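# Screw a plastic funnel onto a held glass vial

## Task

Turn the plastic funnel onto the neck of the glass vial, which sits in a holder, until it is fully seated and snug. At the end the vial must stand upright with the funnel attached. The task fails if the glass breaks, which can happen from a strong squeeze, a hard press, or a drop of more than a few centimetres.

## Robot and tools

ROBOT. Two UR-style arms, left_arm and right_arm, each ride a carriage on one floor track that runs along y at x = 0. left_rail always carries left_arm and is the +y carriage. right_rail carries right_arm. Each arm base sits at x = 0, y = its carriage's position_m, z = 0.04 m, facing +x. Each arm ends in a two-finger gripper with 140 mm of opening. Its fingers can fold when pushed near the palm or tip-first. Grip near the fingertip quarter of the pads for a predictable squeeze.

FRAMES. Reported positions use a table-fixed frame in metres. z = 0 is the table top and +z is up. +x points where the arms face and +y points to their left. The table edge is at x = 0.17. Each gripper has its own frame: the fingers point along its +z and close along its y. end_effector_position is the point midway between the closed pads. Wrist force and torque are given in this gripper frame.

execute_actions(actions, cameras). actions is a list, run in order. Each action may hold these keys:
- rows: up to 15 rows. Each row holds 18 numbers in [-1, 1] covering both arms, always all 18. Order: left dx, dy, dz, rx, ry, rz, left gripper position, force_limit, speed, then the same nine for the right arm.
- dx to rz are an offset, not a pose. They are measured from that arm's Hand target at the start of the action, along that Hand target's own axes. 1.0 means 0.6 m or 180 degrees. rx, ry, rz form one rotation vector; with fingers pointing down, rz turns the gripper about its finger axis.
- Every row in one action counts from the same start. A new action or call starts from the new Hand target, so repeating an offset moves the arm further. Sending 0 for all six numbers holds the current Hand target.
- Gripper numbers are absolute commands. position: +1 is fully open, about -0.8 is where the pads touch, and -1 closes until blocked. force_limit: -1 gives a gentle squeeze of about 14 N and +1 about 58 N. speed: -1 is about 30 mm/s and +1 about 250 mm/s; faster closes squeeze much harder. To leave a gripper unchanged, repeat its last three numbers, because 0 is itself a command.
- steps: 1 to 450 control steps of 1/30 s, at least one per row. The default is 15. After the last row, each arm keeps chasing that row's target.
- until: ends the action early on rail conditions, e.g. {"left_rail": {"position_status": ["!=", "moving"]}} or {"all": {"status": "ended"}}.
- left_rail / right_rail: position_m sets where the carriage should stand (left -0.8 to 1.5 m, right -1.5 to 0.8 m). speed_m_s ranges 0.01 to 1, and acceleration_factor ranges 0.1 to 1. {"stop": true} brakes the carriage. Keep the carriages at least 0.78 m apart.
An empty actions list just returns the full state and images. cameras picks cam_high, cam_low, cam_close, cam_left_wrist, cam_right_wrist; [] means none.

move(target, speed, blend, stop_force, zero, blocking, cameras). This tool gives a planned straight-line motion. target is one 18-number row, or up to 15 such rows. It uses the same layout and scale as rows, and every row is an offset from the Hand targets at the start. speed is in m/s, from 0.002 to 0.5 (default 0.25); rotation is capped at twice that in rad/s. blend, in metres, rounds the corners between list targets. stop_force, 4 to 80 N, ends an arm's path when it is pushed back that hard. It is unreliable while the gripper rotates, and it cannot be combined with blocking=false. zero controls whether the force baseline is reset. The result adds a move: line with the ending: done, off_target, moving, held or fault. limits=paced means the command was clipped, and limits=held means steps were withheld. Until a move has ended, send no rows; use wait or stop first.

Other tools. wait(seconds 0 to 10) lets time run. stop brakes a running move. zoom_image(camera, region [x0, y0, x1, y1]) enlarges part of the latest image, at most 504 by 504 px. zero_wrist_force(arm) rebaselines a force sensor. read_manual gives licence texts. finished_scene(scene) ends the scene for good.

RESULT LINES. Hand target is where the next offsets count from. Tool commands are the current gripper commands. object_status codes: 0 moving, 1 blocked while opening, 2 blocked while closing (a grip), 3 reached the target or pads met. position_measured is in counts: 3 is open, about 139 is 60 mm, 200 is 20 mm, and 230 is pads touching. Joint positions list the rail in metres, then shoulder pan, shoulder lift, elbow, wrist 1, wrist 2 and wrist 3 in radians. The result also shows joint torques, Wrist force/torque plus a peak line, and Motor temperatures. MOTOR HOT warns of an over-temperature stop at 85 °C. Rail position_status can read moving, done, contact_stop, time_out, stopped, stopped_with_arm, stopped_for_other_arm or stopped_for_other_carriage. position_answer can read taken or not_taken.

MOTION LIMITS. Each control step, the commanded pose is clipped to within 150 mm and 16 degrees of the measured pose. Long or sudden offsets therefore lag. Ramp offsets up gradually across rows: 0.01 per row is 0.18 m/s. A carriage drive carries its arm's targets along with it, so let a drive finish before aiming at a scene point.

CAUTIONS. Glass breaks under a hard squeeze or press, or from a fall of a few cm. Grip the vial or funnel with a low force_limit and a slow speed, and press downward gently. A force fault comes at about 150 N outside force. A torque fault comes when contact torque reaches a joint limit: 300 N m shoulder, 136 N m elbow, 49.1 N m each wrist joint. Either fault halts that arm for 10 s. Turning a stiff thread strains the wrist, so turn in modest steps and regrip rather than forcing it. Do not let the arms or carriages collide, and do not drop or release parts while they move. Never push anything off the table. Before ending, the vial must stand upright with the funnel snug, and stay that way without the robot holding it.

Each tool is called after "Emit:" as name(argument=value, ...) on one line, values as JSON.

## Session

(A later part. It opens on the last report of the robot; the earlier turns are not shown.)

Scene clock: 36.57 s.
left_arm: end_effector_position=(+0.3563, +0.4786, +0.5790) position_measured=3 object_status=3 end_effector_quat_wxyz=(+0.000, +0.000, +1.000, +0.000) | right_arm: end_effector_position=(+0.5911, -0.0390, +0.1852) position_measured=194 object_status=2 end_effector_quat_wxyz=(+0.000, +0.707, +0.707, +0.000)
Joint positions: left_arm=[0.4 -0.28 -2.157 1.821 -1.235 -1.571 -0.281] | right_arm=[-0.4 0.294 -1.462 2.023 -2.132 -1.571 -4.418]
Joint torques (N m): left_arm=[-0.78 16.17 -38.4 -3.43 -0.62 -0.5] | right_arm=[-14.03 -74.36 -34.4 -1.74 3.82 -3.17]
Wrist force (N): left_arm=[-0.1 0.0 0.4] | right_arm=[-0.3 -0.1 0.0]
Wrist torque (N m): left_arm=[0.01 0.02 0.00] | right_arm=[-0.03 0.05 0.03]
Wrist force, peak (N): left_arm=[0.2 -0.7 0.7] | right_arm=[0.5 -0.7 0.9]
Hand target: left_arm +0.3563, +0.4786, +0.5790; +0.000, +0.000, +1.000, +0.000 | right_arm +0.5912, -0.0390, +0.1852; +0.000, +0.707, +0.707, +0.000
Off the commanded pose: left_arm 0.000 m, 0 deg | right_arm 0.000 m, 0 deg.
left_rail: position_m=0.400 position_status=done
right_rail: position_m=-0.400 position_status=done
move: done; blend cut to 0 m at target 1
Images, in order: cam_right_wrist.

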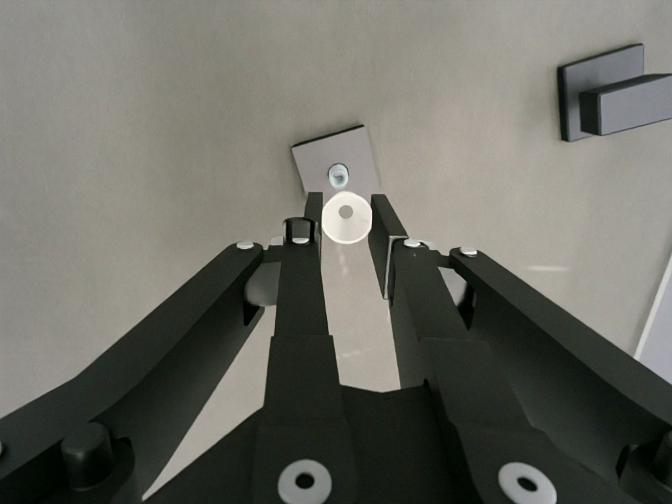

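Emit:
move(target=[0,0,0,0,0,0,1,1,1,-0.0007,-0.0023,0.1,0,0,-0.5,-1,-1,-1], speed=0.4, cameras=["cam_right_wrist","cam_close"])

Emit:
zoom_image(camera="cam_right_wrist", region=[250, 100, 450, 250])

Emit:
move(target=[0,0,0,0,0,0,1,1,1,0,0,0.0317,0,0,0,-1,-1,-1], speed=0.06, cameras=["cam_right_wrist","cam_close","cam_low"])

Emit:
zoom_image(camera="cam_low", region=[160, 230, 240, 300])

Scene clock: 41.53 s.
left_arm: end_effector_position=(+0.3563, +0.4786, +0.5790) position_measured=3 object_status=3 end_effector_quat_wxyz=(+0.000, +0.000, +1.000, +0.000) | right_arm: end_effector_position=(+0.5898, -0.0394, +0.1252) position_measured=194 object_status=2 end_effector_quat_wxyz=(+0.000, +0.000, +1.000, +0.000)
Joint positions: left_arm=[0.4 -0.28 -2.157 1.821 -1.235 -1.571 -0.28] | right_arm=[-0.4 0.294 -1.4 2.078 -2.249 -1.571 -5.989]
Joint torques (N m): left_arm=[-0.52 14.33 -37.94 -3.74 -0.8 -0.46] | right_arm=[-13.93 -47.32 -31.54 -7.71 3.65 -3.19]
Wrist force (N): left_arm=[0.5 -0.4 0.0] | right_arm=[-0.4 -0.3 0.4]
Wrist torque (N m): left_arm=[-0.09 -0.11 0.00] | right_arm=[-0.10 0.11 0.01]
Wrist force, peak (N): left_arm=[0.3 0.2 0.9] | right_arm=[-0.3 -0.6 0.8]
Hand target: left_arm +0.3563, +0.4786, +0.5790; +0.000, +0.000, +1.000, +0.000 | right_arm +0.5898, -0.0394, +0.1252; +0.000, +0.000, +1.000, +0.000
Off the commanded pose: left_arm 0.000 m, 0 deg | right_arm 0.000 m, 0 deg.
left_rail: position_m=0.400 position_status=done
right_rail: position_m=-0.400 position_status=done
move: done
Images, in order: cam_close, cam_right_wrist.

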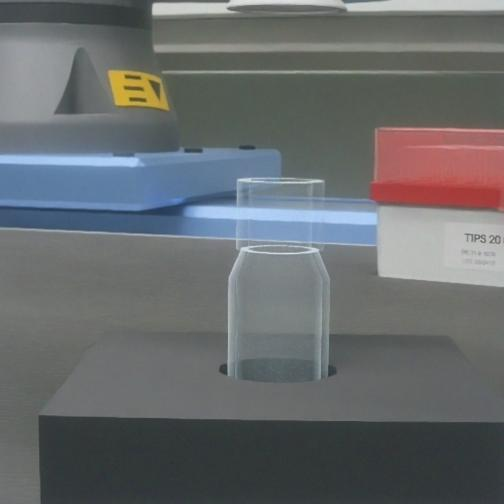

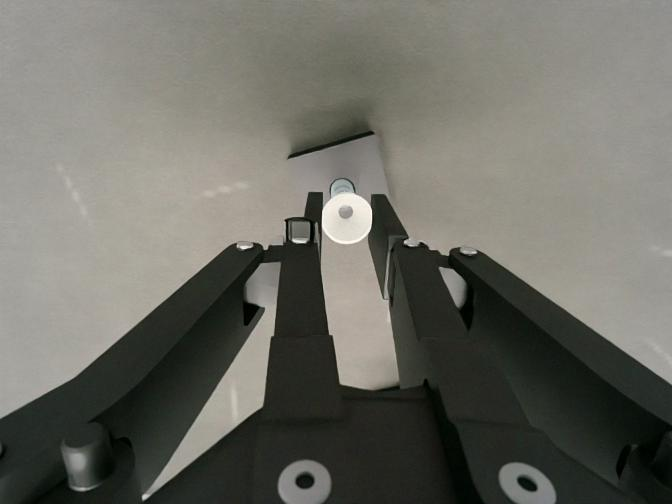

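Scaled by 2.520 from the camera's 672x504 image, which has a finer 960x720 frame.

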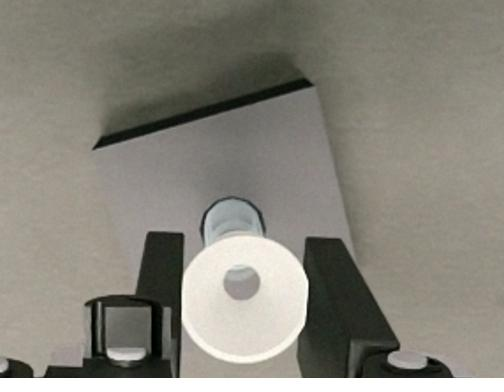

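Scene clock: 42.37 s.
left_arm: end_effector_position=(+0.3563, +0.4786, +0.5790) position_measured=3 object_status=3 end_effector_quat_wxyz=(+0.000, +0.000, +1.000, +0.000) | right_arm: end_effector_position=(+0.5898, -0.0394, +0.1063) position_measured=194 object_status=2 end_effector_quat_wxyz=(+0.000, +0.000, +1.000, +0.000)
Joint positions: left_arm=[0.4 -0.28 -2.157 1.821 -1.235 -1.571 -0.28] | right_arm=[-0.4 0.294 -1.377 2.093 -2.287 -1.571 -5.989]
Joint torques (N m): left_arm=[-0.37 16.35 -37.5 -3.66 -0.77 -0.29] | right_arm=[-12.06 -47.24 -30.07 -7.49 3.66 -2.97]
Wrist force (N): left_arm=[0.0 -0.2 0.4] | right_arm=[0.0 0.1 0.3]
Wrist torque (N m): left_arm=[-0.05 0.01 0.00] | right_arm=[0.01 0.00 0.01]
Wrist force, peak (N): left_arm=[0.7 -0.4 0.5] | right_arm=[0.0 -0.1 1.0]
Hand target: left_arm +0.3563, +0.4786, +0.5790; +0.000, +0.000, +1.000, +0.000 | right_arm +0.5898, -0.0394, +0.1062; +0.000, +0.000, +1.000, +0.000
Off the commanded pose: left_arm 0.000 m, 0 deg | right_arm 0.000 m, 0 deg.
left_rail: position_m=0.400 position_status=done
right_rail: position_m=-0.400 position_status=done
move: done
Images, in order: cam_low, cam_close, cam_right_wrist.

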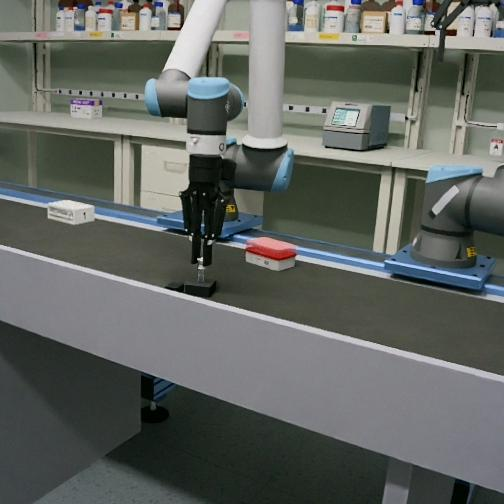

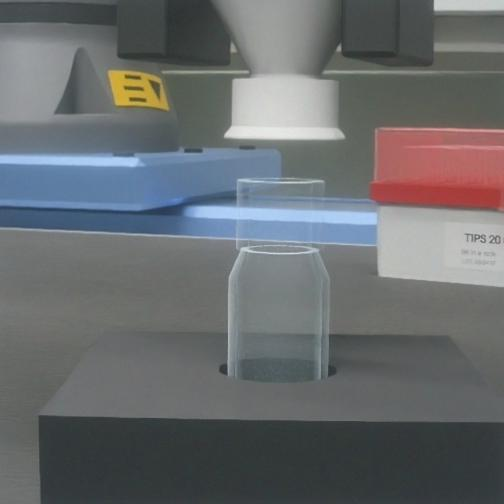

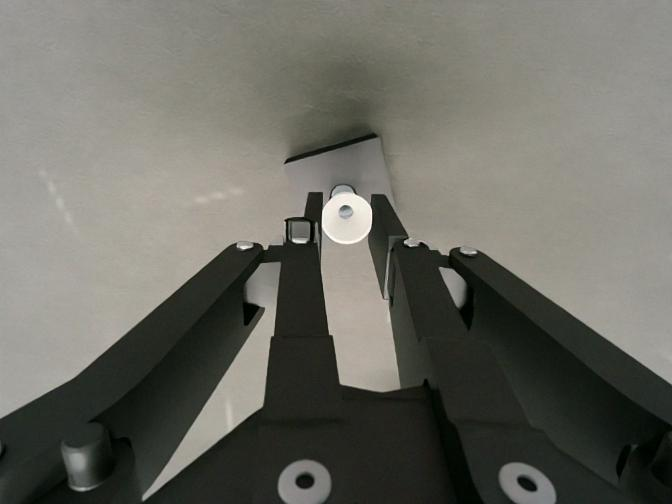

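Scaled by 6.300 from the camera's 504x504 image, which has a finer 720x720 frame.

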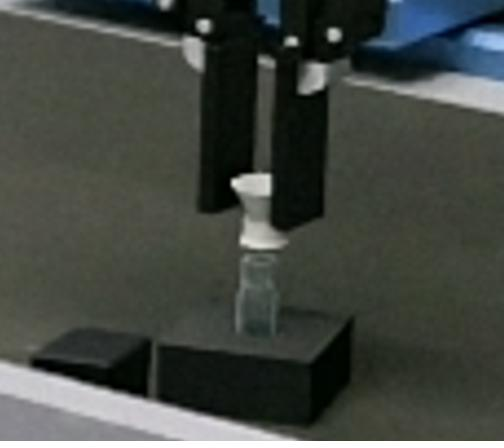

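Emit:
move(target=[0,0,0,0,0,0,1,1,1,0,0,0,0,0,0.5,-1,-1,-1], speed=0.45, cameras=["cam_close","cam_low"])

Emit:
zoom_image(camera="cam_low", region=[160, 230, 240, 300])

Emit:
zoom_image(camera="cam_close", region=[180, 80, 380, 280])

Emit:
move(target=[0,0,0,0,0,0,1,1,1,0,0,0,0,0,0.5,-1,-1,-1], speed=0.45, cameras=["cam_close","cam_low"])

Emit:
zoom_image(camera="cam_low", region=[160, 230, 240, 300])

Emit:
zoom_image(camera="cam_close", region=[180, 80, 380, 280])

Scene clock: 46.67 s.
left_arm: end_effector_position=(+0.3563, +0.4786, +0.5790) position_measured=3 object_status=3 end_effector_quat_wxyz=(+0.000, +0.000, +1.000, +0.000) | right_arm: end_effector_position=(+0.5898, -0.0394, +0.1062) position_measured=194 object_status=2 end_effector_quat_wxyz=(+0.000, +0.707, +0.707, +0.000)
Joint positions: left_arm=[0.4 -0.28 -2.157 1.821 -1.235 -1.571 -0.28] | right_arm=[-0.4 0.294 -1.377 2.093 -2.287 -1.571 -4.418]
Joint torques (N m): left_arm=[-0.68 15.49 -37.64 -3.79 -0.61 0.04] | right_arm=[7.97 -47.68 -42.93 -1.67 -2.96 3.14]
Wrist force (N): left_arm=[-0.2 -0.1 0.4] | right_arm=[0.4 -0.1 0.2]
Wrist torque (N m): left_arm=[-0.02 0.03 0.01] | right_arm=[-0.03 -0.06 0.01]
Wrist force, peak (N): left_arm=[0.6 0.2 0.6] | right_arm=[0.3 -0.4 1.0]
Hand target: left_arm +0.3563, +0.4786, +0.5790; +0.000, +0.000, +1.000, +0.000 | right_arm +0.5898, -0.0394, +0.1062; +0.000, +0.707, +0.707, +0.000
Off the commanded pose: left_arm 0.000 m, 0 deg | right_arm 0.000 m, 0 deg.
left_rail: position_m=0.400 position_status=done
right_rail: position_m=-0.400 position_status=done
move: done
Images, in order: cam_low, cam_close.

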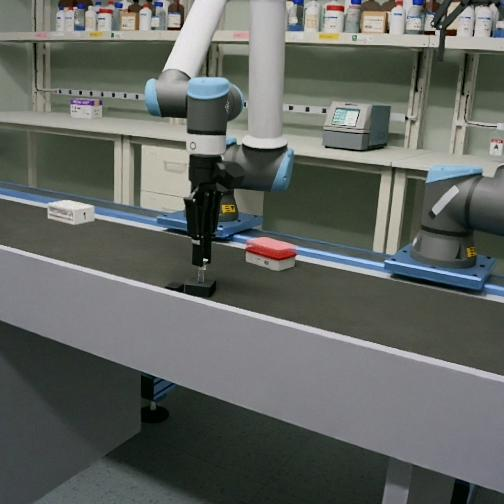

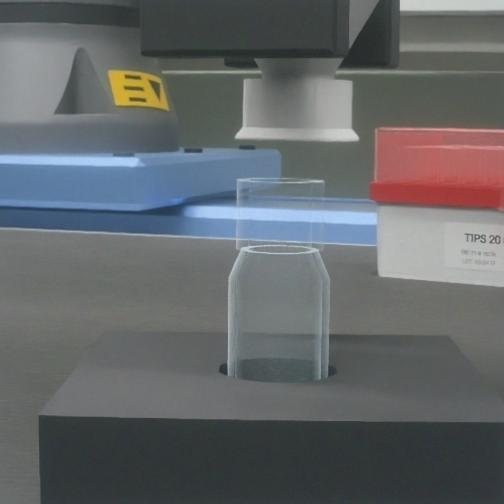

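Scaled by 6.300 from the camera's 504x504 image, which has a finer 720x720 frame.

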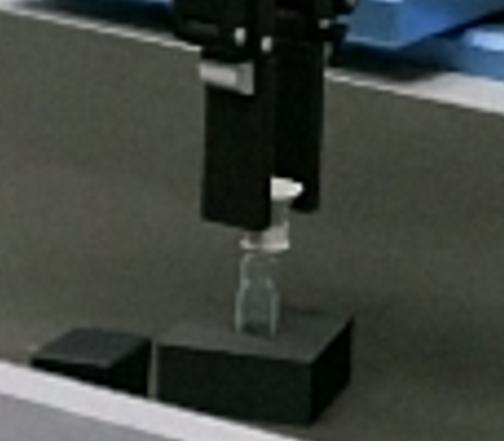

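Scaled by 2.520 from the camera's 504x504 image, which has a finer 720x720 frame.

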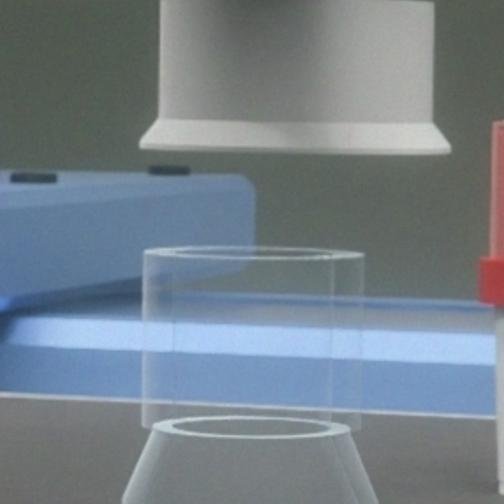

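Scene clock: 49.10 s.
left_arm: end_effector_position=(+0.3563, +0.4786, +0.5790) position_measured=3 object_status=3 end_effector_quat_wxyz=(+0.000, +0.000, +1.000, +0.000) | right_arm: end_effector_position=(+0.5898, -0.0394, +0.1062) position_measured=194 object_status=2 end_effector_quat_wxyz=(+0.000, +1.000, +0.000, +0.000)
Joint positions: left_arm=[0.4 -0.28 -2.157 1.821 -1.235 -1.571 -0.281] | right_arm=[-0.4 0.294 -1.377 2.093 -2.287 -1.571 -2.848]
Joint torques (N m): left_arm=[0.27 12.78 -37.74 -3.39 -0.86 -0.43] | right_arm=[7.61 -48.53 -43.16 -1.86 -3.03 3.42]
Wrist force (N): left_arm=[0.3 -0.2 0.4] | right_arm=[0.0 -0.2 0.3]
Wrist torque (N m): left_arm=[-0.04 -0.07 0.00] | right_arm=[-0.07 0.01 0.02]
Wrist force, peak (N): left_arm=[0.6 -0.2 0.7] | right_arm=[0.6 -0.4 0.5]
Hand target: left_arm +0.3563, +0.4786, +0.5790; +0.000, +0.000, +1.000, +0.000 | right_arm +0.5898, -0.0394, +0.1062; +0.000, +1.000, +0.000, +0.000
Off the commanded pose: left_arm 0.000 m, 0 deg | right_arm 0.000 m, 0 deg.
left_rail: position_m=0.400 position_status=done
right_rail: position_m=-0.400 position_status=done
move: done
Images, in order: cam_low, cam_close.

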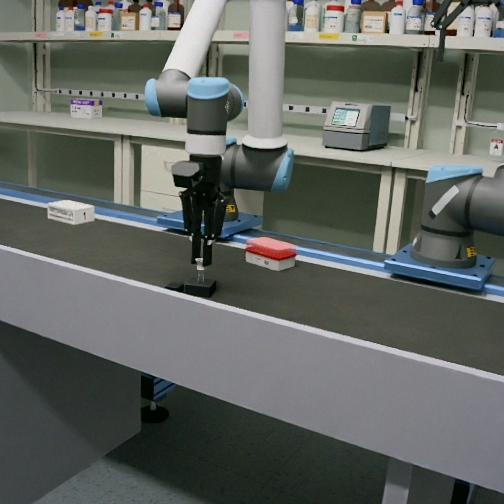

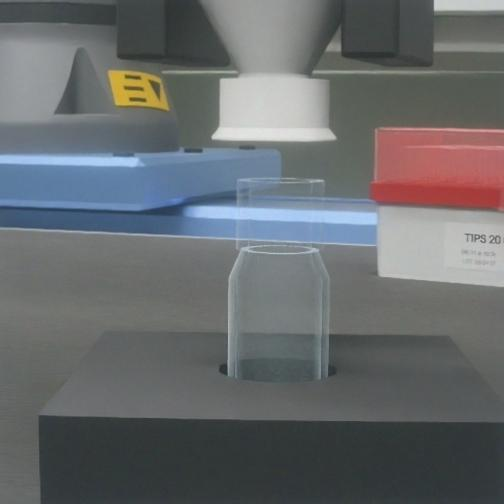

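Scaled by 6.300 from the camera's 504x504 image, which has a finer 720x720 frame.

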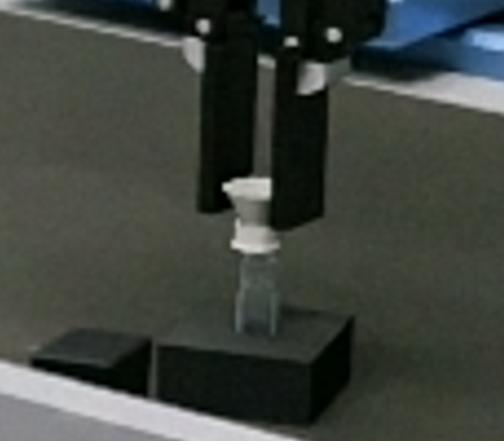

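Scaled by 2.520 from the camera's 504x504 image, which has a finer 720x720 frame.

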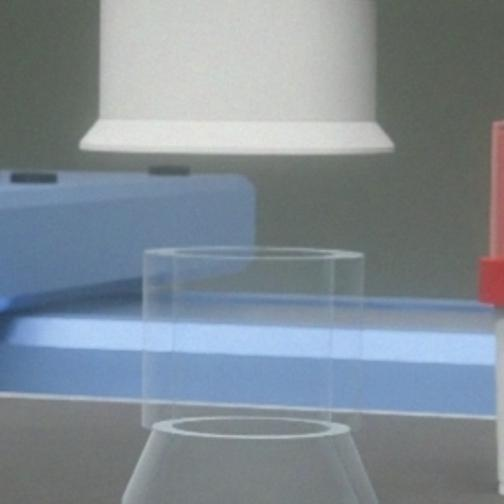

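Emit:
move(target=[[0,0,0,0,0,0,1,1,1,0.0023,0.0004,0,0,0,-0.5,-1,-1,-1],[0,0,0,0,0,0,1,1,1,0.0047,0.0008,0,0,0,-1,-1,-1,-1]], speed=0.45, cameras=["cam_close","cam_low"])

Emit:
zoom_image(camera="cam_low", region=[160, 230, 240, 300])

Emit:
zoom_image(camera="cam_close", region=[180, 80, 380, 280])

Emit:
move(target=[0,0,0,0,0,0,1,1,1,0,0,0.02,0,0,0,-1,-1,-1], speed=0.012, stop_force=4, cameras=["cam_close","cam_low"])

Scene clock: 55.87 s.
left_arm: end_effector_position=(+0.3563, +0.4786, +0.5790) position_measured=3 object_status=3 end_effector_quat_wxyz=(+0.000, +0.000, +1.000, +0.000) | right_arm: end_effector_position=(+0.5926, -0.0399, +0.1062) position_measured=194 object_status=2 end_effector_quat_wxyz=(+0.000, +0.000, +1.000, +0.000)
Joint positions: left_arm=[0.4 -0.28 -2.157 1.821 -1.235 -1.571 -0.281] | right_arm=[-0.4 0.292 -1.374 2.089 -2.286 -1.571 -5.991]
Joint torques (N m): left_arm=[0.38 15.77 -38.44 -3.77 -0.6 -0.38] | right_arm=[-14.51 -77.64 -30.78 -1.8 3.86 -3.16]
Wrist force (N): left_arm=[0.2 0.0 0.2] | right_arm=[0.1 -0.2 0.3]
Wrist torque (N m): left_arm=[0.02 -0.04 0.00] | right_arm=[-0.07 -0.03 0.01]
Wrist force, peak (N): left_arm=[0.6 -0.4 0.6] | right_arm=[-0.1 -1.0 -0.2]
Hand target: left_arm +0.3563, +0.4786, +0.5790; +0.000, +0.000, +1.000, +0.000 | right_arm +0.5926, -0.0399, +0.1062; +0.000, +0.000, +1.000, +0.000
Off the commanded pose: left_arm 0.000 m, 0 deg | right_arm 0.000 m, 0 deg.
left_rail: position_m=0.400 position_status=done
right_rail: position_m=-0.400 position_status=done
move: done
Images, in order: cam_low, cam_close.

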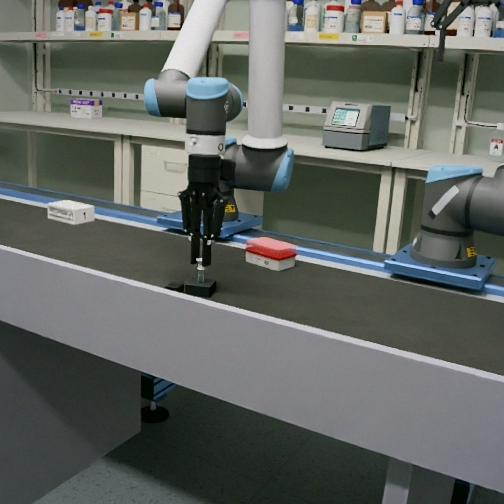

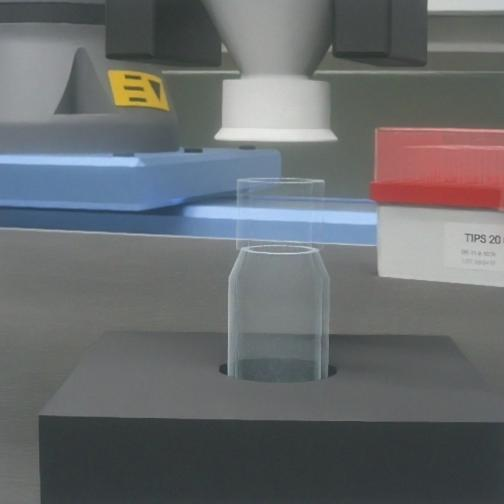

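Scaled by 6.300 from the camera's 504x504 image, which has a finer 720x720 frame.

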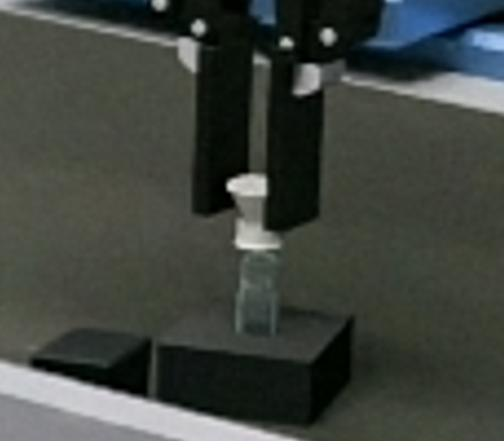

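Scaled by 2.520 from the camera's 504x504 image, which has a finer 720x720 frame.

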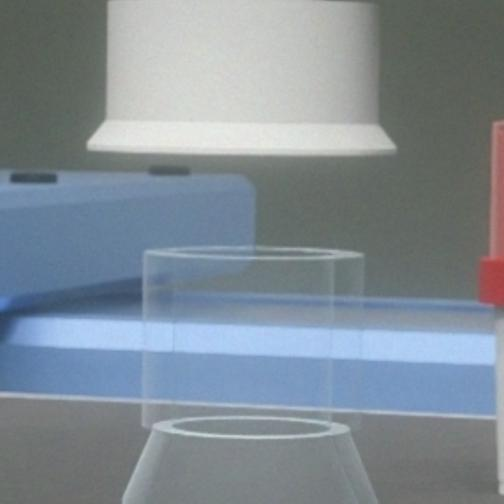

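Scene clock: 58.03 s.
left_arm: end_effector_position=(+0.3563, +0.4786, +0.5790) position_measured=3 object_status=3 end_effector_quat_wxyz=(+0.000, +0.000, +1.000, +0.000) | right_arm: end_effector_position=(+0.5926, -0.0399, +0.0952) position_measured=194 object_status=2 end_effector_quat_wxyz=(+0.000, +0.000, +1.000, +0.000)
Joint positions: left_arm=[0.4 -0.28 -2.157 1.821 -1.235 -1.571 -0.28] | right_arm=[-0.4 0.292 -1.36 2.097 -2.308 -1.571 -5.991]
Joint torques (N m): left_arm=[-1.35 13.75 -38.37 -3.31 -0.66 -0.6] | right_arm=[-11.75 -77.64 -41.58 -2.21 3.39 -3.08]
Wrist force (N): left_arm=[-0.3 0.0 0.5] | right_arm=[-0.2 -0.1 -1.0]
Wrist torque (N m): left_arm=[0.01 0.06 0.00] | right_arm=[-0.06 0.04 0.01]
Wrist force, peak (N): left_arm=[0.5 -0.5 0.5] | right_arm=[0.0 -0.3 -4.4]
Hand target: left_arm +0.3563, +0.4786, +0.5790; +0.000, +0.000, +1.000, +0.000 | right_arm +0.5926, -0.0399, +0.0952; +0.000, +0.000, +1.000, +0.000 (not the last commanded pose)
Off the commanded pose: left_arm 0.000 m, 0 deg | right_arm 0.001 m, 0 deg.
left_rail: position_m=0.400 position_status=done
right_rail: position_m=-0.400 position_status=done
move: contact (right_arm)
Images, in order: cam_low, cam_close.

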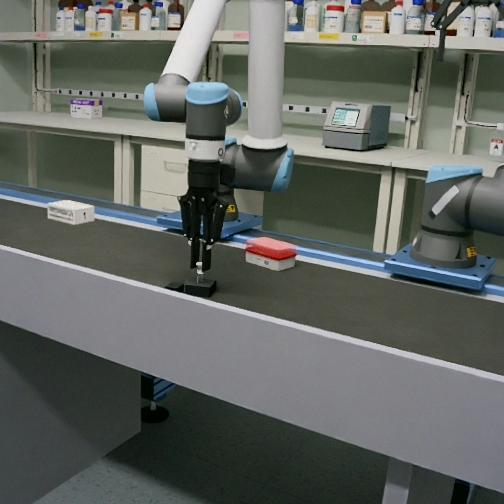

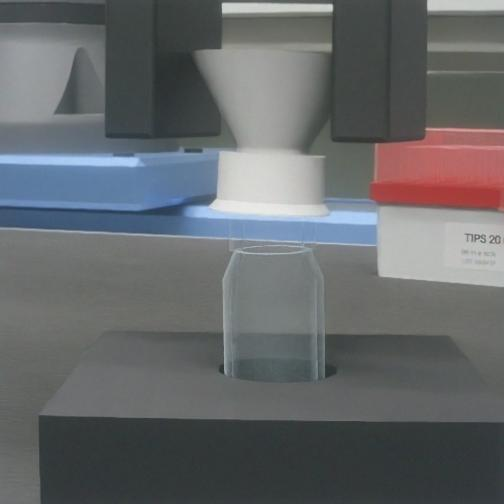

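Emit:
move(target=[[0,0,0,0,0,0,1,1,1,0.0023,-0.0029,0.0006,0,0,0.25,-1,-1,-1],[0,0,0,0,0,0,1,1,1,0.006,-0.0033,0.0012,0,0,0.5,-1,-1,-1]], speed=0.3, blend=0.001, cameras=["cam_close"])

Scene clock: 63.00 s.
left_arm: end_effector_position=(+0.3563, +0.4786, +0.5790) position_measured=3 object_status=3 end_effector_quat_wxyz=(+0.000, +0.000, +1.000, +0.000) | right_arm: end_effector_position=(+0.5890, -0.0418, +0.0945) position_measured=194 object_status=2 end_effector_quat_wxyz=(+0.000, +0.707, +0.707, +0.000)
Joint positions: left_arm=[0.4 -0.28 -2.157 1.821 -1.235 -1.571 -0.28] | right_arm=[-0.4 0.291 -1.365 2.105 -2.311 -1.571 -4.422]
Joint torques (N m): left_arm=[-0.18 16.42 -38.93 -3.89 -0.35 -0.43] | right_arm=[7.65 -52.97 -40.86 -3.42 -2.94 3.17]
Wrist force (N): left_arm=[0.2 -0.1 0.2] | right_arm=[0.1 1.0 -4.3]
Wrist torque (N m): left_arm=[-0.02 -0.04 0.00] | right_arm=[0.03 0.03 0.01]
Wrist force, peak (N): left_arm=[0.2 -0.4 0.7] | right_arm=[0.6 0.3 -5.6]
Hand target: left_arm +0.3563, +0.4786, +0.5790; +0.000, +0.000, +1.000, +0.000 | right_arm +0.5890, -0.0418, +0.0945; +0.000, +0.707, +0.707, +0.000
Off the commanded pose: left_arm 0.000 m, 0 deg | right_arm 0.000 m, 0 deg.
left_rail: position_m=0.400 position_status=done
right_rail: position_m=-0.400 position_status=done
move: done; blend cut to 0 m at target 1
Images, in order: cam_close.

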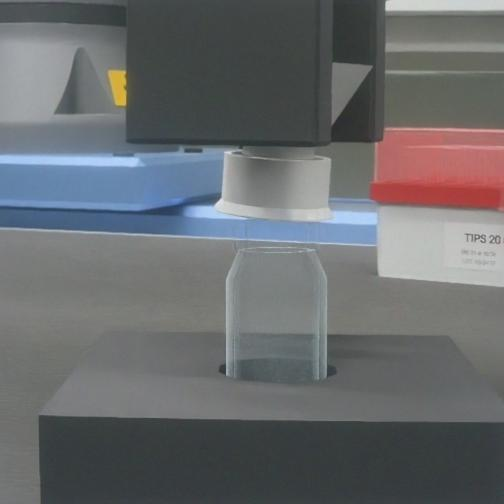

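Emit:
move(target=[[0,0,0,0,0,0,1,1,1,-0.0013,0,0,0,0,0,-1,-1,-1],[0,0,0,0,0,0,1,1,1,0.001,-0.0029,0.0003,0,0,0.25,-1,-1,-1],[0,0,0,0,0,0,1,1,1,0.0047,-0.0033,0.0006,0,0,0.5,-1,-1,-1]], speed=0.3, cameras=["cam_close","cam_low"])

Emit:
zoom_image(camera="cam_low", region=[160, 230, 240, 300])

Scene clock: 68.43 s.
left_arm: end_effector_position=(+0.3563, +0.4786, +0.5790) position_measured=3 object_status=3 end_effector_quat_wxyz=(+0.000, +0.000, +1.000, +0.000) | right_arm: end_effector_position=(+0.5871, -0.0390, +0.0942) position_measured=194 object_status=2 end_effector_quat_wxyz=(+0.000, +1.000, +0.000, +0.000)
Joint positions: left_arm=[0.4 -0.28 -2.157 1.821 -1.235 -1.571 -0.28] | right_arm=[-0.4 0.296 -1.365 2.106 -2.312 -1.571 -2.846]
Joint torques (N m): left_arm=[0.87 13.71 -38.08 -3.9 -0.99 -0.16] | right_arm=[7.23 -46.43 -41.88 -1.58 -2.89 3.33]
Wrist force (N): left_arm=[-0.3 0.2 0.3] | right_arm=[0.0 -0.2 -1.2]
Wrist torque (N m): left_arm=[0.04 0.08 0.01] | right_arm=[-0.13 0.04 0.01]
Wrist force, peak (N): left_arm=[0.1 -0.3 1.0] | right_arm=[0.4 0.3 -5.3]
Hand target: left_arm +0.3563, +0.4786, +0.5790; +0.000, +0.000, +1.000, +0.000 | right_arm +0.5870, -0.0390, +0.0941; +0.000, +1.000, +0.000, +0.000
Off the commanded pose: left_arm 0.000 m, 0 deg | right_arm 0.000 m, 0 deg.
left_rail: position_m=0.400 position_status=done
right_rail: position_m=-0.400 position_status=done
move: done
Images, in order: cam_low, cam_close.

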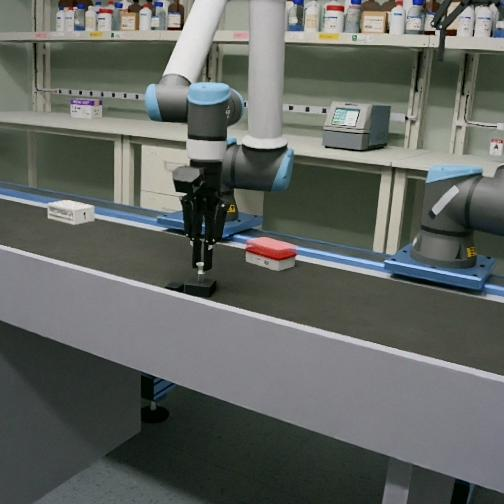

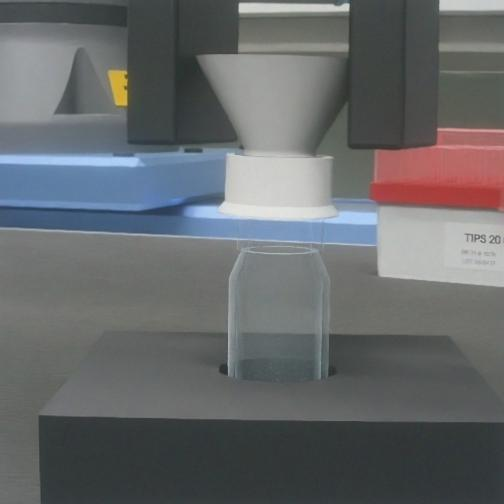

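Scaled by 6.300 from the camera's 504x504 image, which has a finer 720x720 frame.

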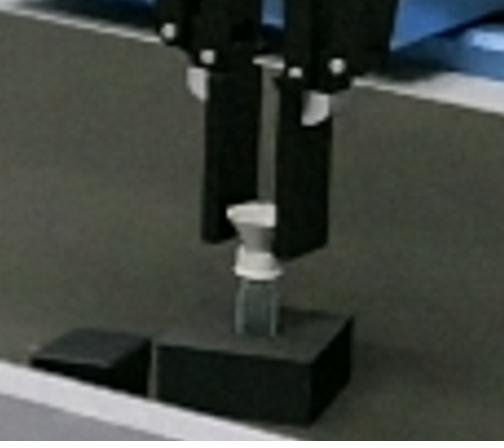

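Emit:
move(target=[[0,0,0,0,0,0,1,1,1,0.0023,-0.0037,0.001,0,0,0.25,-1,-1,-1],[0,0,0,0,0,0,1,1,1,0.006,-0.0043,0.0016,0,0,0.5,-1,-1,-1]], speed=0.3, cameras=["cam_close"])

Scene clock: 73.20 s.
left_arm: end_effector_position=(+0.3563, +0.4786, +0.5790) position_measured=3 object_status=3 end_effector_quat_wxyz=(+0.000, +0.000, +1.000, +0.000) | right_arm: end_effector_position=(+0.5907, -0.0365, +0.0932) position_measured=194 object_status=2 end_effector_quat_wxyz=(+0.000, +0.707, -0.707, +0.000)
Joint positions: left_arm=[0.4 -0.28 -2.157 1.821 -1.235 -1.571 -0.281] | right_arm=[-0.4 0.298 -1.357 2.098 -2.312 -1.571 -1.273]
Joint torques (N m): left_arm=[0.38 14.58 -38.47 -3.31 -1.23 -0.35] | right_arm=[7.36 -45.69 -40.49 -1.1 -2.92 2.61]
Wrist force (N): left_arm=[0.0 -0.4 0.3] | right_arm=[0.1 -0.1 -4.2]
Wrist torque (N m): left_arm=[-0.10 0.00 0.00] | right_arm=[-0.03 0.02 0.01]
Wrist force, peak (N): left_arm=[0.2 -0.1 0.9] | right_arm=[0.7 0.0 -4.6]
Hand target: left_arm +0.3563, +0.4786, +0.5790; +0.000, +0.000, +1.000, +0.000 | right_arm +0.5906, -0.0364, +0.0932; +0.000, +0.707, -0.707, +0.000
Off the commanded pose: left_arm 0.000 m, 0 deg | right_arm 0.000 m, 0 deg.
left_rail: position_m=0.400 position_status=done
right_rail: position_m=-0.400 position_status=done
move: done
Images, in order: cam_close.

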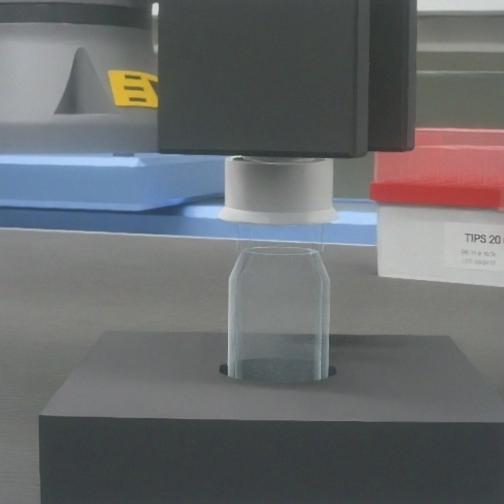

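Emit:
move(target=[[0,0,0,0,0,0,1,1,1,0.0023,-0.0029,0.0006,0,0,0.25,-1,-1,-1],[0,0,0,0,0,0,1,1,1,0.006,-0.0033,0.0013,0,0,0.5,-1,-1,-1]], speed=0.3, cameras=["cam_close"])

Emit:
move(target=[[0,0,0,0,0,0,1,1,1,0.0023,-0.0029,0.0006,0,0,0.25,-1,-1,-1],[0,0,0,0,0,0,1,1,1,0.006,-0.0033,0.0013,0,0,0.5,-1,-1,-1]], speed=0.3, cameras=["cam_close"])

Scene clock: 77.83 s.
left_arm: end_effector_position=(+0.3563, +0.4786, +0.5790) position_measured=3 object_status=3 end_effector_quat_wxyz=(+0.000, +0.000, +1.000, +0.000) | right_arm: end_effector_position=(+0.5926, -0.0401, +0.0925) position_measured=194 object_status=2 end_effector_quat_wxyz=(+0.000, +0.000, +1.000, +0.000)
Joint positions: left_arm=[0.4 -0.28 -2.157 1.821 -1.235 -1.571 -0.281] | right_arm=[-0.4 0.292 -1.357 2.099 -2.314 -1.571 0.292]
Joint torques (N m): left_arm=[0.41 15.13 -38.37 -3.88 -0.89 -0.09] | right_arm=[7.67 -48.21 -41.07 -2.73 -2.97 3.08]
Wrist force (N): left_arm=[0.1 0.3 0.2] | right_arm=[-0.2 -0.5 -3.7]
Wrist torque (N m): left_arm=[0.06 -0.01 0.00] | right_arm=[-0.13 0.07 0.01]
Wrist force, peak (N): left_arm=[0.2 0.4 0.9] | right_arm=[0.1 -1.0 -5.9]
Hand target: left_arm +0.3563, +0.4786, +0.5790; +0.000, +0.000, +1.000, +0.000 | right_arm +0.5926, -0.0400, +0.0924; +0.000, +0.000, +1.000, +0.000
Off the commanded pose: left_arm 0.000 m, 0 deg | right_arm 0.000 m, 0 deg.
left_rail: position_m=0.400 position_status=done
right_rail: position_m=-0.400 position_status=done
move: done
Images, in order: cam_close.

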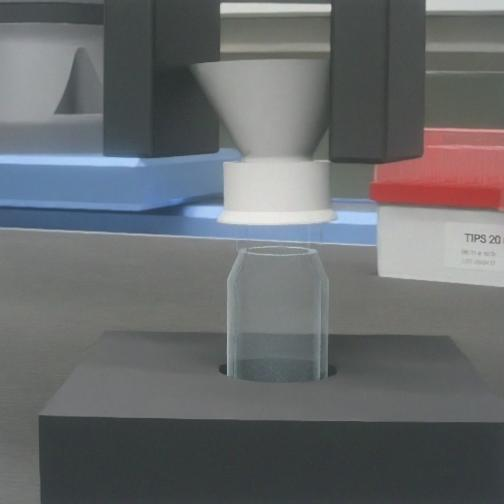

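Scene clock: 81.63 s.
left_arm: end_effector_position=(+0.3563, +0.4786, +0.5790) position_measured=3 object_status=3 end_effector_quat_wxyz=(+0.000, +0.000, +1.000, +0.000) | right_arm: end_effector_position=(+0.5890, -0.0420, +0.0917) position_measured=194 object_status=2 end_effector_quat_wxyz=(+0.000, +0.707, +0.707, +0.000)
Joint positions: left_arm=[0.4 -0.28 -2.157 1.821 -1.235 -1.571 -0.281] | right_arm=[-0.4 0.291 -1.362 2.108 -2.317 -1.571 1.861]
Joint torques (N m): left_arm=[-1.97 13.63 -38.04 -3.45 -0.92 -0.01] | right_arm=[7.33 -52.88 -41.33 -3.51 -2.92 3.2]
Wrist force (N): left_arm=[0.2 -0.2 0.1] | right_arm=[0.2 -0.4 -5.0]
Wrist torque (N m): left_arm=[-0.04 -0.03 0.00] | right_arm=[-0.05 -0.03 0.01]
Wrist force, peak (N): left_arm=[-0.4 0.1 0.8] | right_arm=[0.4 -0.2 -6.2]
Hand target: left_arm +0.3563, +0.4786, +0.5790; +0.000, +0.000, +1.000, +0.000 | right_arm +0.5890, -0.0420, +0.0916; +0.000, +0.707, +0.707, +0.000
Off the commanded pose: left_arm 0.000 m, 0 deg | right_arm 0.000 m, 0 deg.
left_rail: position_m=0.400 position_status=done
right_rail: position_m=-0.400 position_status=done
move: done
Images, in order: cam_close.

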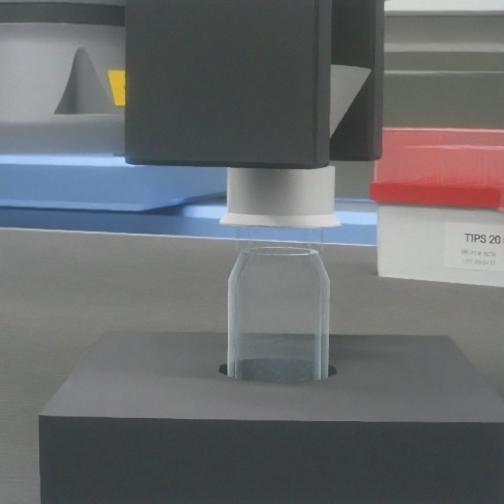

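Emit:
move(target=[[0,0,0,0,0,0,1,1,1,0.0023,-0.0029,0.0006,0,0,0.25,-1,-1,-1],[0,0,0,0,0,0,1,1,1,0.006,-0.0033,0.0013,0,0,0.5,-1,-1,-1]], speed=0.3, cameras=["cam_close"])

Emit:
move(target=[[0,0,0,0,0,0,1,1,1,0.0023,-0.0029,0.0006,0,0,0.25,-1,-1,-1],[0,0,0,0,0,0,1,1,1,0.006,-0.0033,0.0013,0,0,0.5,-1,-1,-1]], speed=0.3, cameras=["cam_close"])

Scene clock: 87.10 s.
left_arm: end_effector_position=(+0.3563, +0.4786, +0.5790) position_measured=3 object_status=3 end_effector_quat_wxyz=(+0.000, +0.000, +1.000, +0.000) | right_arm: end_effector_position=(+0.5871, -0.0384, +0.0909) position_measured=194 object_status=2 end_effector_quat_wxyz=(+0.000, +1.000, +0.000, +0.000)
Joint positions: left_arm=[0.4 -0.28 -2.157 1.821 -1.235 -1.571 -0.28] | right_arm=[-0.4 0.297 -1.36 2.108 -2.318 -1.571 3.438]
Joint torques (N m): left_arm=[-0.14 15.48 -38.39 -3.85 -1.27 -0.27] | right_arm=[7.25 -44.27 -39.56 -1.16 -2.97 2.47]
Wrist force (N): left_arm=[0.0 -0.3 0.2] | right_arm=[-0.1 -0.3 -5.1]
Wrist torque (N m): left_arm=[-0.06 0.00 0.00] | right_arm=[-0.09 0.03 0.02]
Wrist force, peak (N): left_arm=[0.6 -0.1 0.7] | right_arm=[0.6 -0.3 -5.6]
Hand target: left_arm +0.3563, +0.4786, +0.5790; +0.000, +0.000, +1.000, +0.000 | right_arm +0.5870, -0.0384, +0.0908; +0.000, +1.000, +0.000, +0.000
Off the commanded pose: left_arm 0.000 m, 0 deg | right_arm 0.000 m, 0 deg.
left_rail: position_m=0.400 position_status=done
right_rail: position_m=-0.400 position_status=done
move: done
Images, in order: cam_close.

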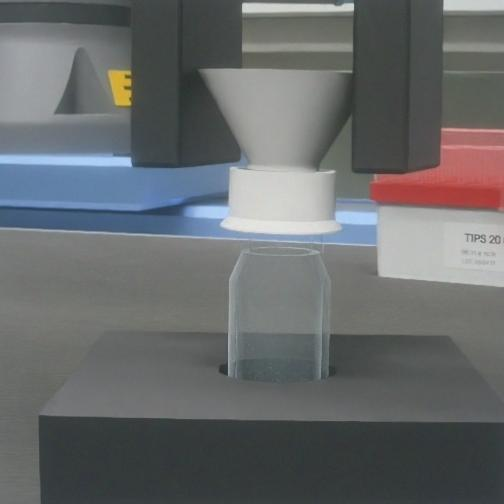

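Scene clock: 90.90 s.
left_arm: end_effector_position=(+0.3563, +0.4786, +0.5790) position_measured=3 object_status=3 end_effector_quat_wxyz=(+0.000, +0.000, +1.000, +0.000) | right_arm: end_effector_position=(+0.5907, -0.0365, +0.0901) position_measured=194 object_status=2 end_effector_quat_wxyz=(+0.000, +0.707, -0.707, +0.000)
Joint positions: left_arm=[0.4 -0.28 -2.157 1.821 -1.235 -1.571 -0.281] | right_arm=[-0.4 0.298 -1.353 2.101 -2.318 -1.571 5.01]
Joint torques (N m): left_arm=[0.39 15.29 -39 -3.73 -1.18 -0.46] | right_arm=[7.45 -46.39 -39.25 -1.16 -3.18 2.95]
Wrist force (N): left_arm=[0.2 -0.3 0.4] | right_arm=[0.2 -0.2 -5.0]
Wrist torque (N m): left_arm=[-0.06 -0.04 0.00] | right_arm=[-0.06 -0.03 0.01]
Wrist force, peak (N): left_arm=[0.5 -0.3 0.6] | right_arm=[-0.2 -0.3 -6.2]
Hand target: left_arm +0.3563, +0.4786, +0.5790; +0.000, +0.000, +1.000, +0.000 | right_arm +0.5906, -0.0364, +0.0901; +0.000, +0.707, -0.707, +0.000
Off the commanded pose: left_arm 0.000 m, 0 deg | right_arm 0.000 m, 0 deg.
left_rail: position_m=0.400 position_status=done
right_rail: position_m=-0.400 position_status=done
move: done
Images, in order: cam_close.

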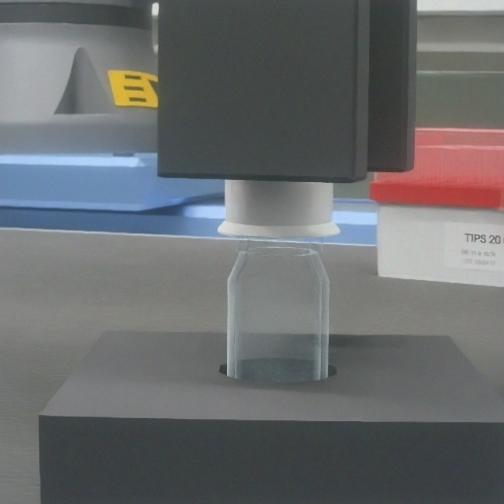

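Emit:
execute_actions(actions=[{"rows":[[0,0,0,0,0,0,1,1,1,0,0,0,0,0,0,0.0,-1,-1]],"steps":50}], cameras=["cam_close"])

Emit:
move(target=[[0,0,0,0,0,0,1,1,1,0.0047,0.0013,0,0,0,-0.5,0,-1,-1],[0,0,0,0,0,0,1,1,1,0.0047,0.0013,0,0,0,-1,0,-1,-1],[0,0,0,0,0,0,1,1,1,0.0047,0.0013,0,0,0,0.5,0,-1,-1],[0,0,0,0,0,0,1,1,1,0.0047,0.0013,0,0,0,0,0,-1,-1],[0,0,0,0,0,0,1,1,1,0.0047,0.0013,0,0,0,-0.5,0,-1,-1]], speed=0.5, blend=0.001, cameras=["cam_close","cam_right_wrist"])

Scene clock: 93.87 s.
left_arm: end_effector_position=(+0.3563, +0.4786, +0.5790) position_measured=3 object_status=3 end_effector_quat_wxyz=(+0.000, +0.000, +1.000, +0.000) | right_arm: end_effector_position=(+0.5906, -0.0364, +0.0901) position_measured=129 object_status=3 end_effector_quat_wxyz=(+0.000, +0.707, -0.707, +0.000)
Joint positions: left_arm=[0.4 -0.28 -2.157 1.821 -1.235 -1.571 -0.281] | right_arm=[-0.4 0.298 -1.353 2.101 -2.318 -1.571 5.01]
Joint torques (N m): left_arm=[-0.62 13.62 -39.14 -3.83 -1.04 -0.28] | right_arm=[6.79 -65.47 -35.27 -3.35 -3 2.97]
Wrist force (N): left_arm=[0.2 -0.5 0.3] | right_arm=[0.2 -0.1 0.8]
Wrist torque (N m): left_arm=[-0.10 -0.04 -0.01] | right_arm=[-0.03 -0.04 0.01]
Wrist force, peak (N): left_arm=[0.3 -0.4 0.7] | right_arm=[1.0 -0.1 -5.4]
Hand target: left_arm +0.3563, +0.4786, +0.5790; +0.000, +0.000, +1.000, +0.000 | right_arm +0.5906, -0.0364, +0.0901; +0.000, +0.707, -0.707, +0.000
Off the commanded pose: left_arm 0.000 m, 0 deg | right_arm 0.000 m, 0 deg.
left_rail: position_m=0.400 position_status=done
right_rail: position_m=-0.400 position_status=done
Images, in order: cam_close.

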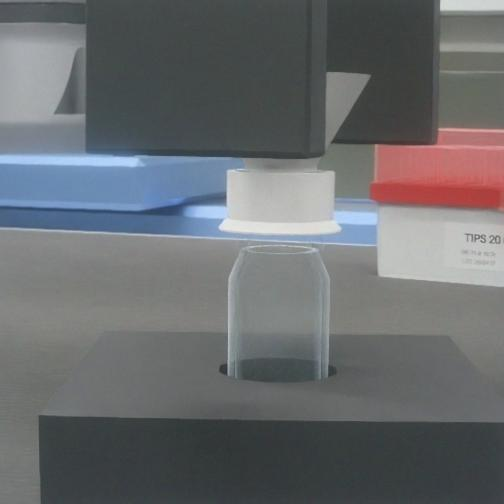

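Scene clock: 103.17 s.
left_arm: end_effector_position=(+0.3563, +0.4786, +0.5790) position_measured=3 object_status=3 end_effector_quat_wxyz=(+0.000, +0.000, +1.000, +0.000) | right_arm: end_effector_position=(+0.5898, -0.0393, +0.0900) position_measured=129 object_status=3 end_effector_quat_wxyz=(+0.000, +1.000, +0.000, +0.000)
Joint positions: left_arm=[0.4 -0.28 -2.157 1.821 -1.235 -1.571 -0.281] | right_arm=[-0.4 0.294 -1.357 2.105 -2.319 -1.571 -2.847]
Joint torques (N m): left_arm=[-2.17 14.93 -37.9 -3.7 -1.58 -0.49] | right_arm=[-14.4 -77.81 -30.26 -1.91 3.81 -3.35]
Wrist force (N): left_arm=[0.5 -0.2 0.2] | right_arm=[0.0 -0.1 0.3]
Wrist torque (N m): left_arm=[-0.05 -0.11 0.00] | right_arm=[-0.06 0.02 0.01]
Wrist force, peak (N): left_arm=[0.5 -0.2 0.8] | right_arm=[0.5 -0.6 0.9]
Hand target: left_arm +0.3563, +0.4786, +0.5790; +0.000, +0.000, +1.000, +0.000 | right_arm +0.5899, -0.0393, +0.0901; +0.000, +1.000, +0.000, +0.000
Off the commanded pose: left_arm 0.000 m, 0 deg | right_arm 0.000 m, 0 deg.
left_rail: position_m=0.400 position_status=done
right_rail: position_m=-0.400 position_status=done
move: done; blend cut to 0 m at target 1
Images, in order: cam_close, cam_right_wrist.

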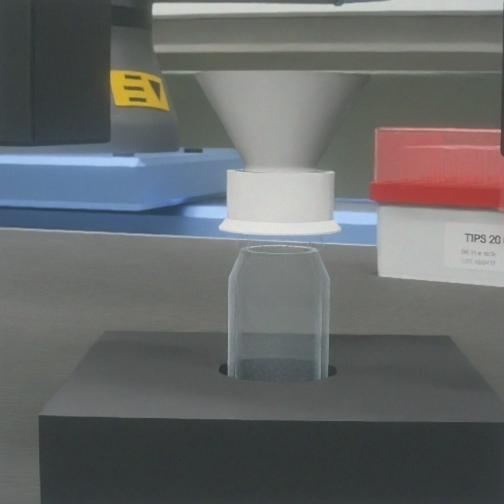

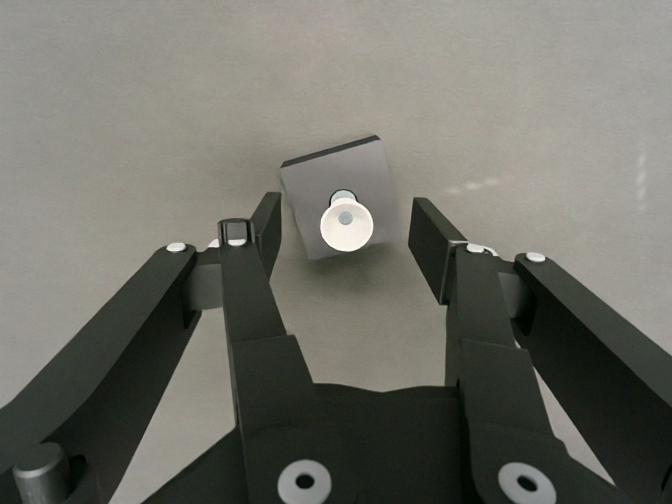

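Emit:
execute_actions(actions=[{"rows":[[0,0,0,0,0,0,1,1,1,0,0,0,0,0,0,-1,-1,-1]],"steps":70}], cameras=["cam_close"])

Emit:
move(target=[0,0,0,0,0,0,1,1,1,0,0,0.0023,0,0,0.5,-1,-1,-1], speed=0.3, cameras=["cam_close"])

Emit:
move(target=[0,0,0,0,0,0,1,1,1,0,0,0.0013,0,0,0.5,-1,-1,-1], speed=0.3, cameras=["cam_close"])

Scene clock: 106.33 s.
left_arm: end_effector_position=(+0.3563, +0.4786, +0.5790) position_measured=3 object_status=3 end_effector_quat_wxyz=(+0.000, +0.000, +1.000, +0.000) | right_arm: end_effector_position=(+0.5898, -0.0393, +0.0901) position_measured=194 object_status=2 end_effector_quat_wxyz=(+0.000, +1.000, +0.000, +0.000)
Joint positions: left_arm=[0.4 -0.28 -2.157 1.821 -1.235 -1.571 -0.281] | right_arm=[-0.4 0.294 -1.357 2.105 -2.319 -1.571 -2.847]
Joint torques (N m): left_arm=[-2.39 15.87 -39.66 -4.09 -1.2 0.11] | right_arm=[-14.02 -77.04 -34.74 -3.85 3.53 -3.01]
Wrist force (N): left_arm=[0.0 -0.4 0.4] | right_arm=[0.4 -0.2 -0.1]
Wrist torque (N m): left_arm=[-0.08 0.00 0.00] | right_arm=[-0.09 -0.08 0.01]
Wrist force, peak (N): left_arm=[0.7 0.0 0.4] | right_arm=[0.5 -0.7 -0.9]
Hand target: left_arm +0.3563, +0.4786, +0.5790; +0.000, +0.000, +1.000, +0.000 | right_arm +0.5899, -0.0393, +0.0901; +0.000, +1.000, +0.000, +0.000
Off the commanded pose: left_arm 0.000 m, 0 deg | right_arm 0.000 m, 0 deg.
left_rail: position_m=0.400 position_status=done
right_rail: position_m=-0.400 position_status=done
Images, in order: cam_close.

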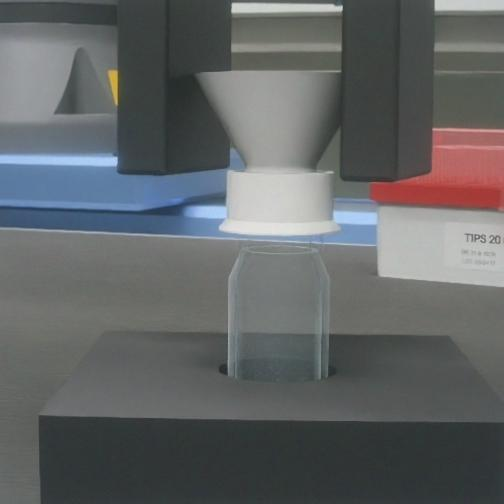

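Scene clock: 109.57 s.
left_arm: end_effector_position=(+0.3563, +0.4786, +0.5790) position_measured=3 object_status=3 end_effector_quat_wxyz=(+0.000, +0.000, +1.000, +0.000) | right_arm: end_effector_position=(+0.5899, -0.0393, +0.0887) position_measured=194 object_status=2 end_effector_quat_wxyz=(+0.000, +0.707, -0.707, +0.000)
Joint positions: left_arm=[0.4 -0.28 -2.157 1.821 -1.235 -1.571 -0.281] | right_arm=[-0.4 0.294 -1.355 2.106 -2.322 -1.571 -1.277]
Joint torques (N m): left_arm=[0.26 14.7 -39.1 -3.62 -0.98 0.05] | right_arm=[8.21 -46.43 -40.25 -1.97 -3.25 3.06]
Wrist force (N): left_arm=[0.0 0.0 0.1] | right_arm=[0.3 0.0 -4.0]
Wrist torque (N m): left_arm=[-0.01 0.00 0.01] | right_arm=[-0.05 -0.03 0.00]
Wrist force, peak (N): left_arm=[-0.2 0.0 0.7] | right_arm=[0.6 -0.4 -6.3]
Hand target: left_arm +0.3563, +0.4786, +0.5790; +0.000, +0.000, +1.000, +0.000 | right_arm +0.5899, -0.0393, +0.0887; +0.000, +0.707, -0.707, +0.000
Off the commanded pose: left_arm 0.000 m, 0 deg | right_arm 0.000 m, 0 deg.
left_rail: position_m=0.400 position_status=done
right_rail: position_m=-0.400 position_status=done
move: done
Images, in order: cam_close.

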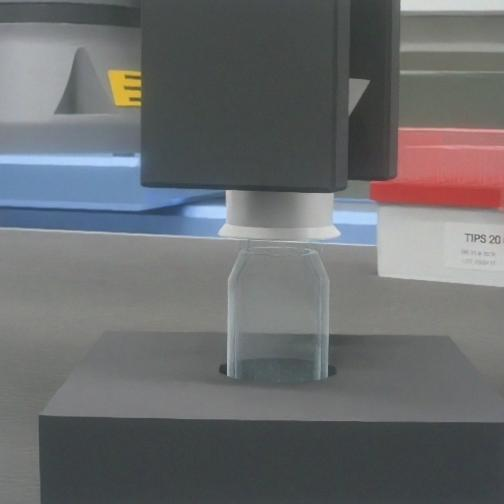

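Scene clock: 112.80 s.
left_arm: end_effector_position=(+0.3563, +0.4786, +0.5790) position_measured=3 object_status=3 end_effector_quat_wxyz=(+0.000, +0.000, +1.000, +0.000) | right_arm: end_effector_position=(+0.5899, -0.0393, +0.0879) position_measured=194 object_status=2 end_effector_quat_wxyz=(+0.000, +0.000, +1.000, +0.000)
Joint positions: left_arm=[0.4 -0.28 -2.157 1.821 -1.235 -1.571 -0.28] | right_arm=[-0.4 0.294 -1.354 2.106 -2.323 -1.571 0.294]
Joint torques (N m): left_arm=[0.78 16.58 -39.08 -3.91 -1.26 -0.25] | right_arm=[7.63 -45.37 -40.04 -1.72 -3.09 3.21]
Wrist force (N): left_arm=[0.1 -0.1 0.3] | right_arm=[0.0 -0.3 -3.8]
Wrist torque (N m): left_arm=[-0.03 -0.01 0.01] | right_arm=[-0.08 0.00 0.01]
Wrist force, peak (N): left_arm=[0.4 -0.5 0.6] | right_arm=[0.2 -0.4 -6.3]
Hand target: left_arm +0.3563, +0.4786, +0.5790; +0.000, +0.000, +1.000, +0.000 | right_arm +0.5899, -0.0393, +0.0879; +0.000, +0.000, +1.000, +0.000
Off the commanded pose: left_arm 0.000 m, 0 deg | right_arm 0.000 m, 0 deg.
left_rail: position_m=0.400 position_status=done
right_rail: position_m=-0.400 position_status=done
move: done
Images, in order: cam_close.

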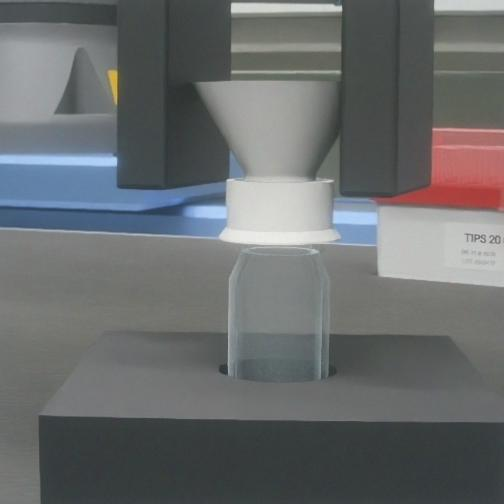

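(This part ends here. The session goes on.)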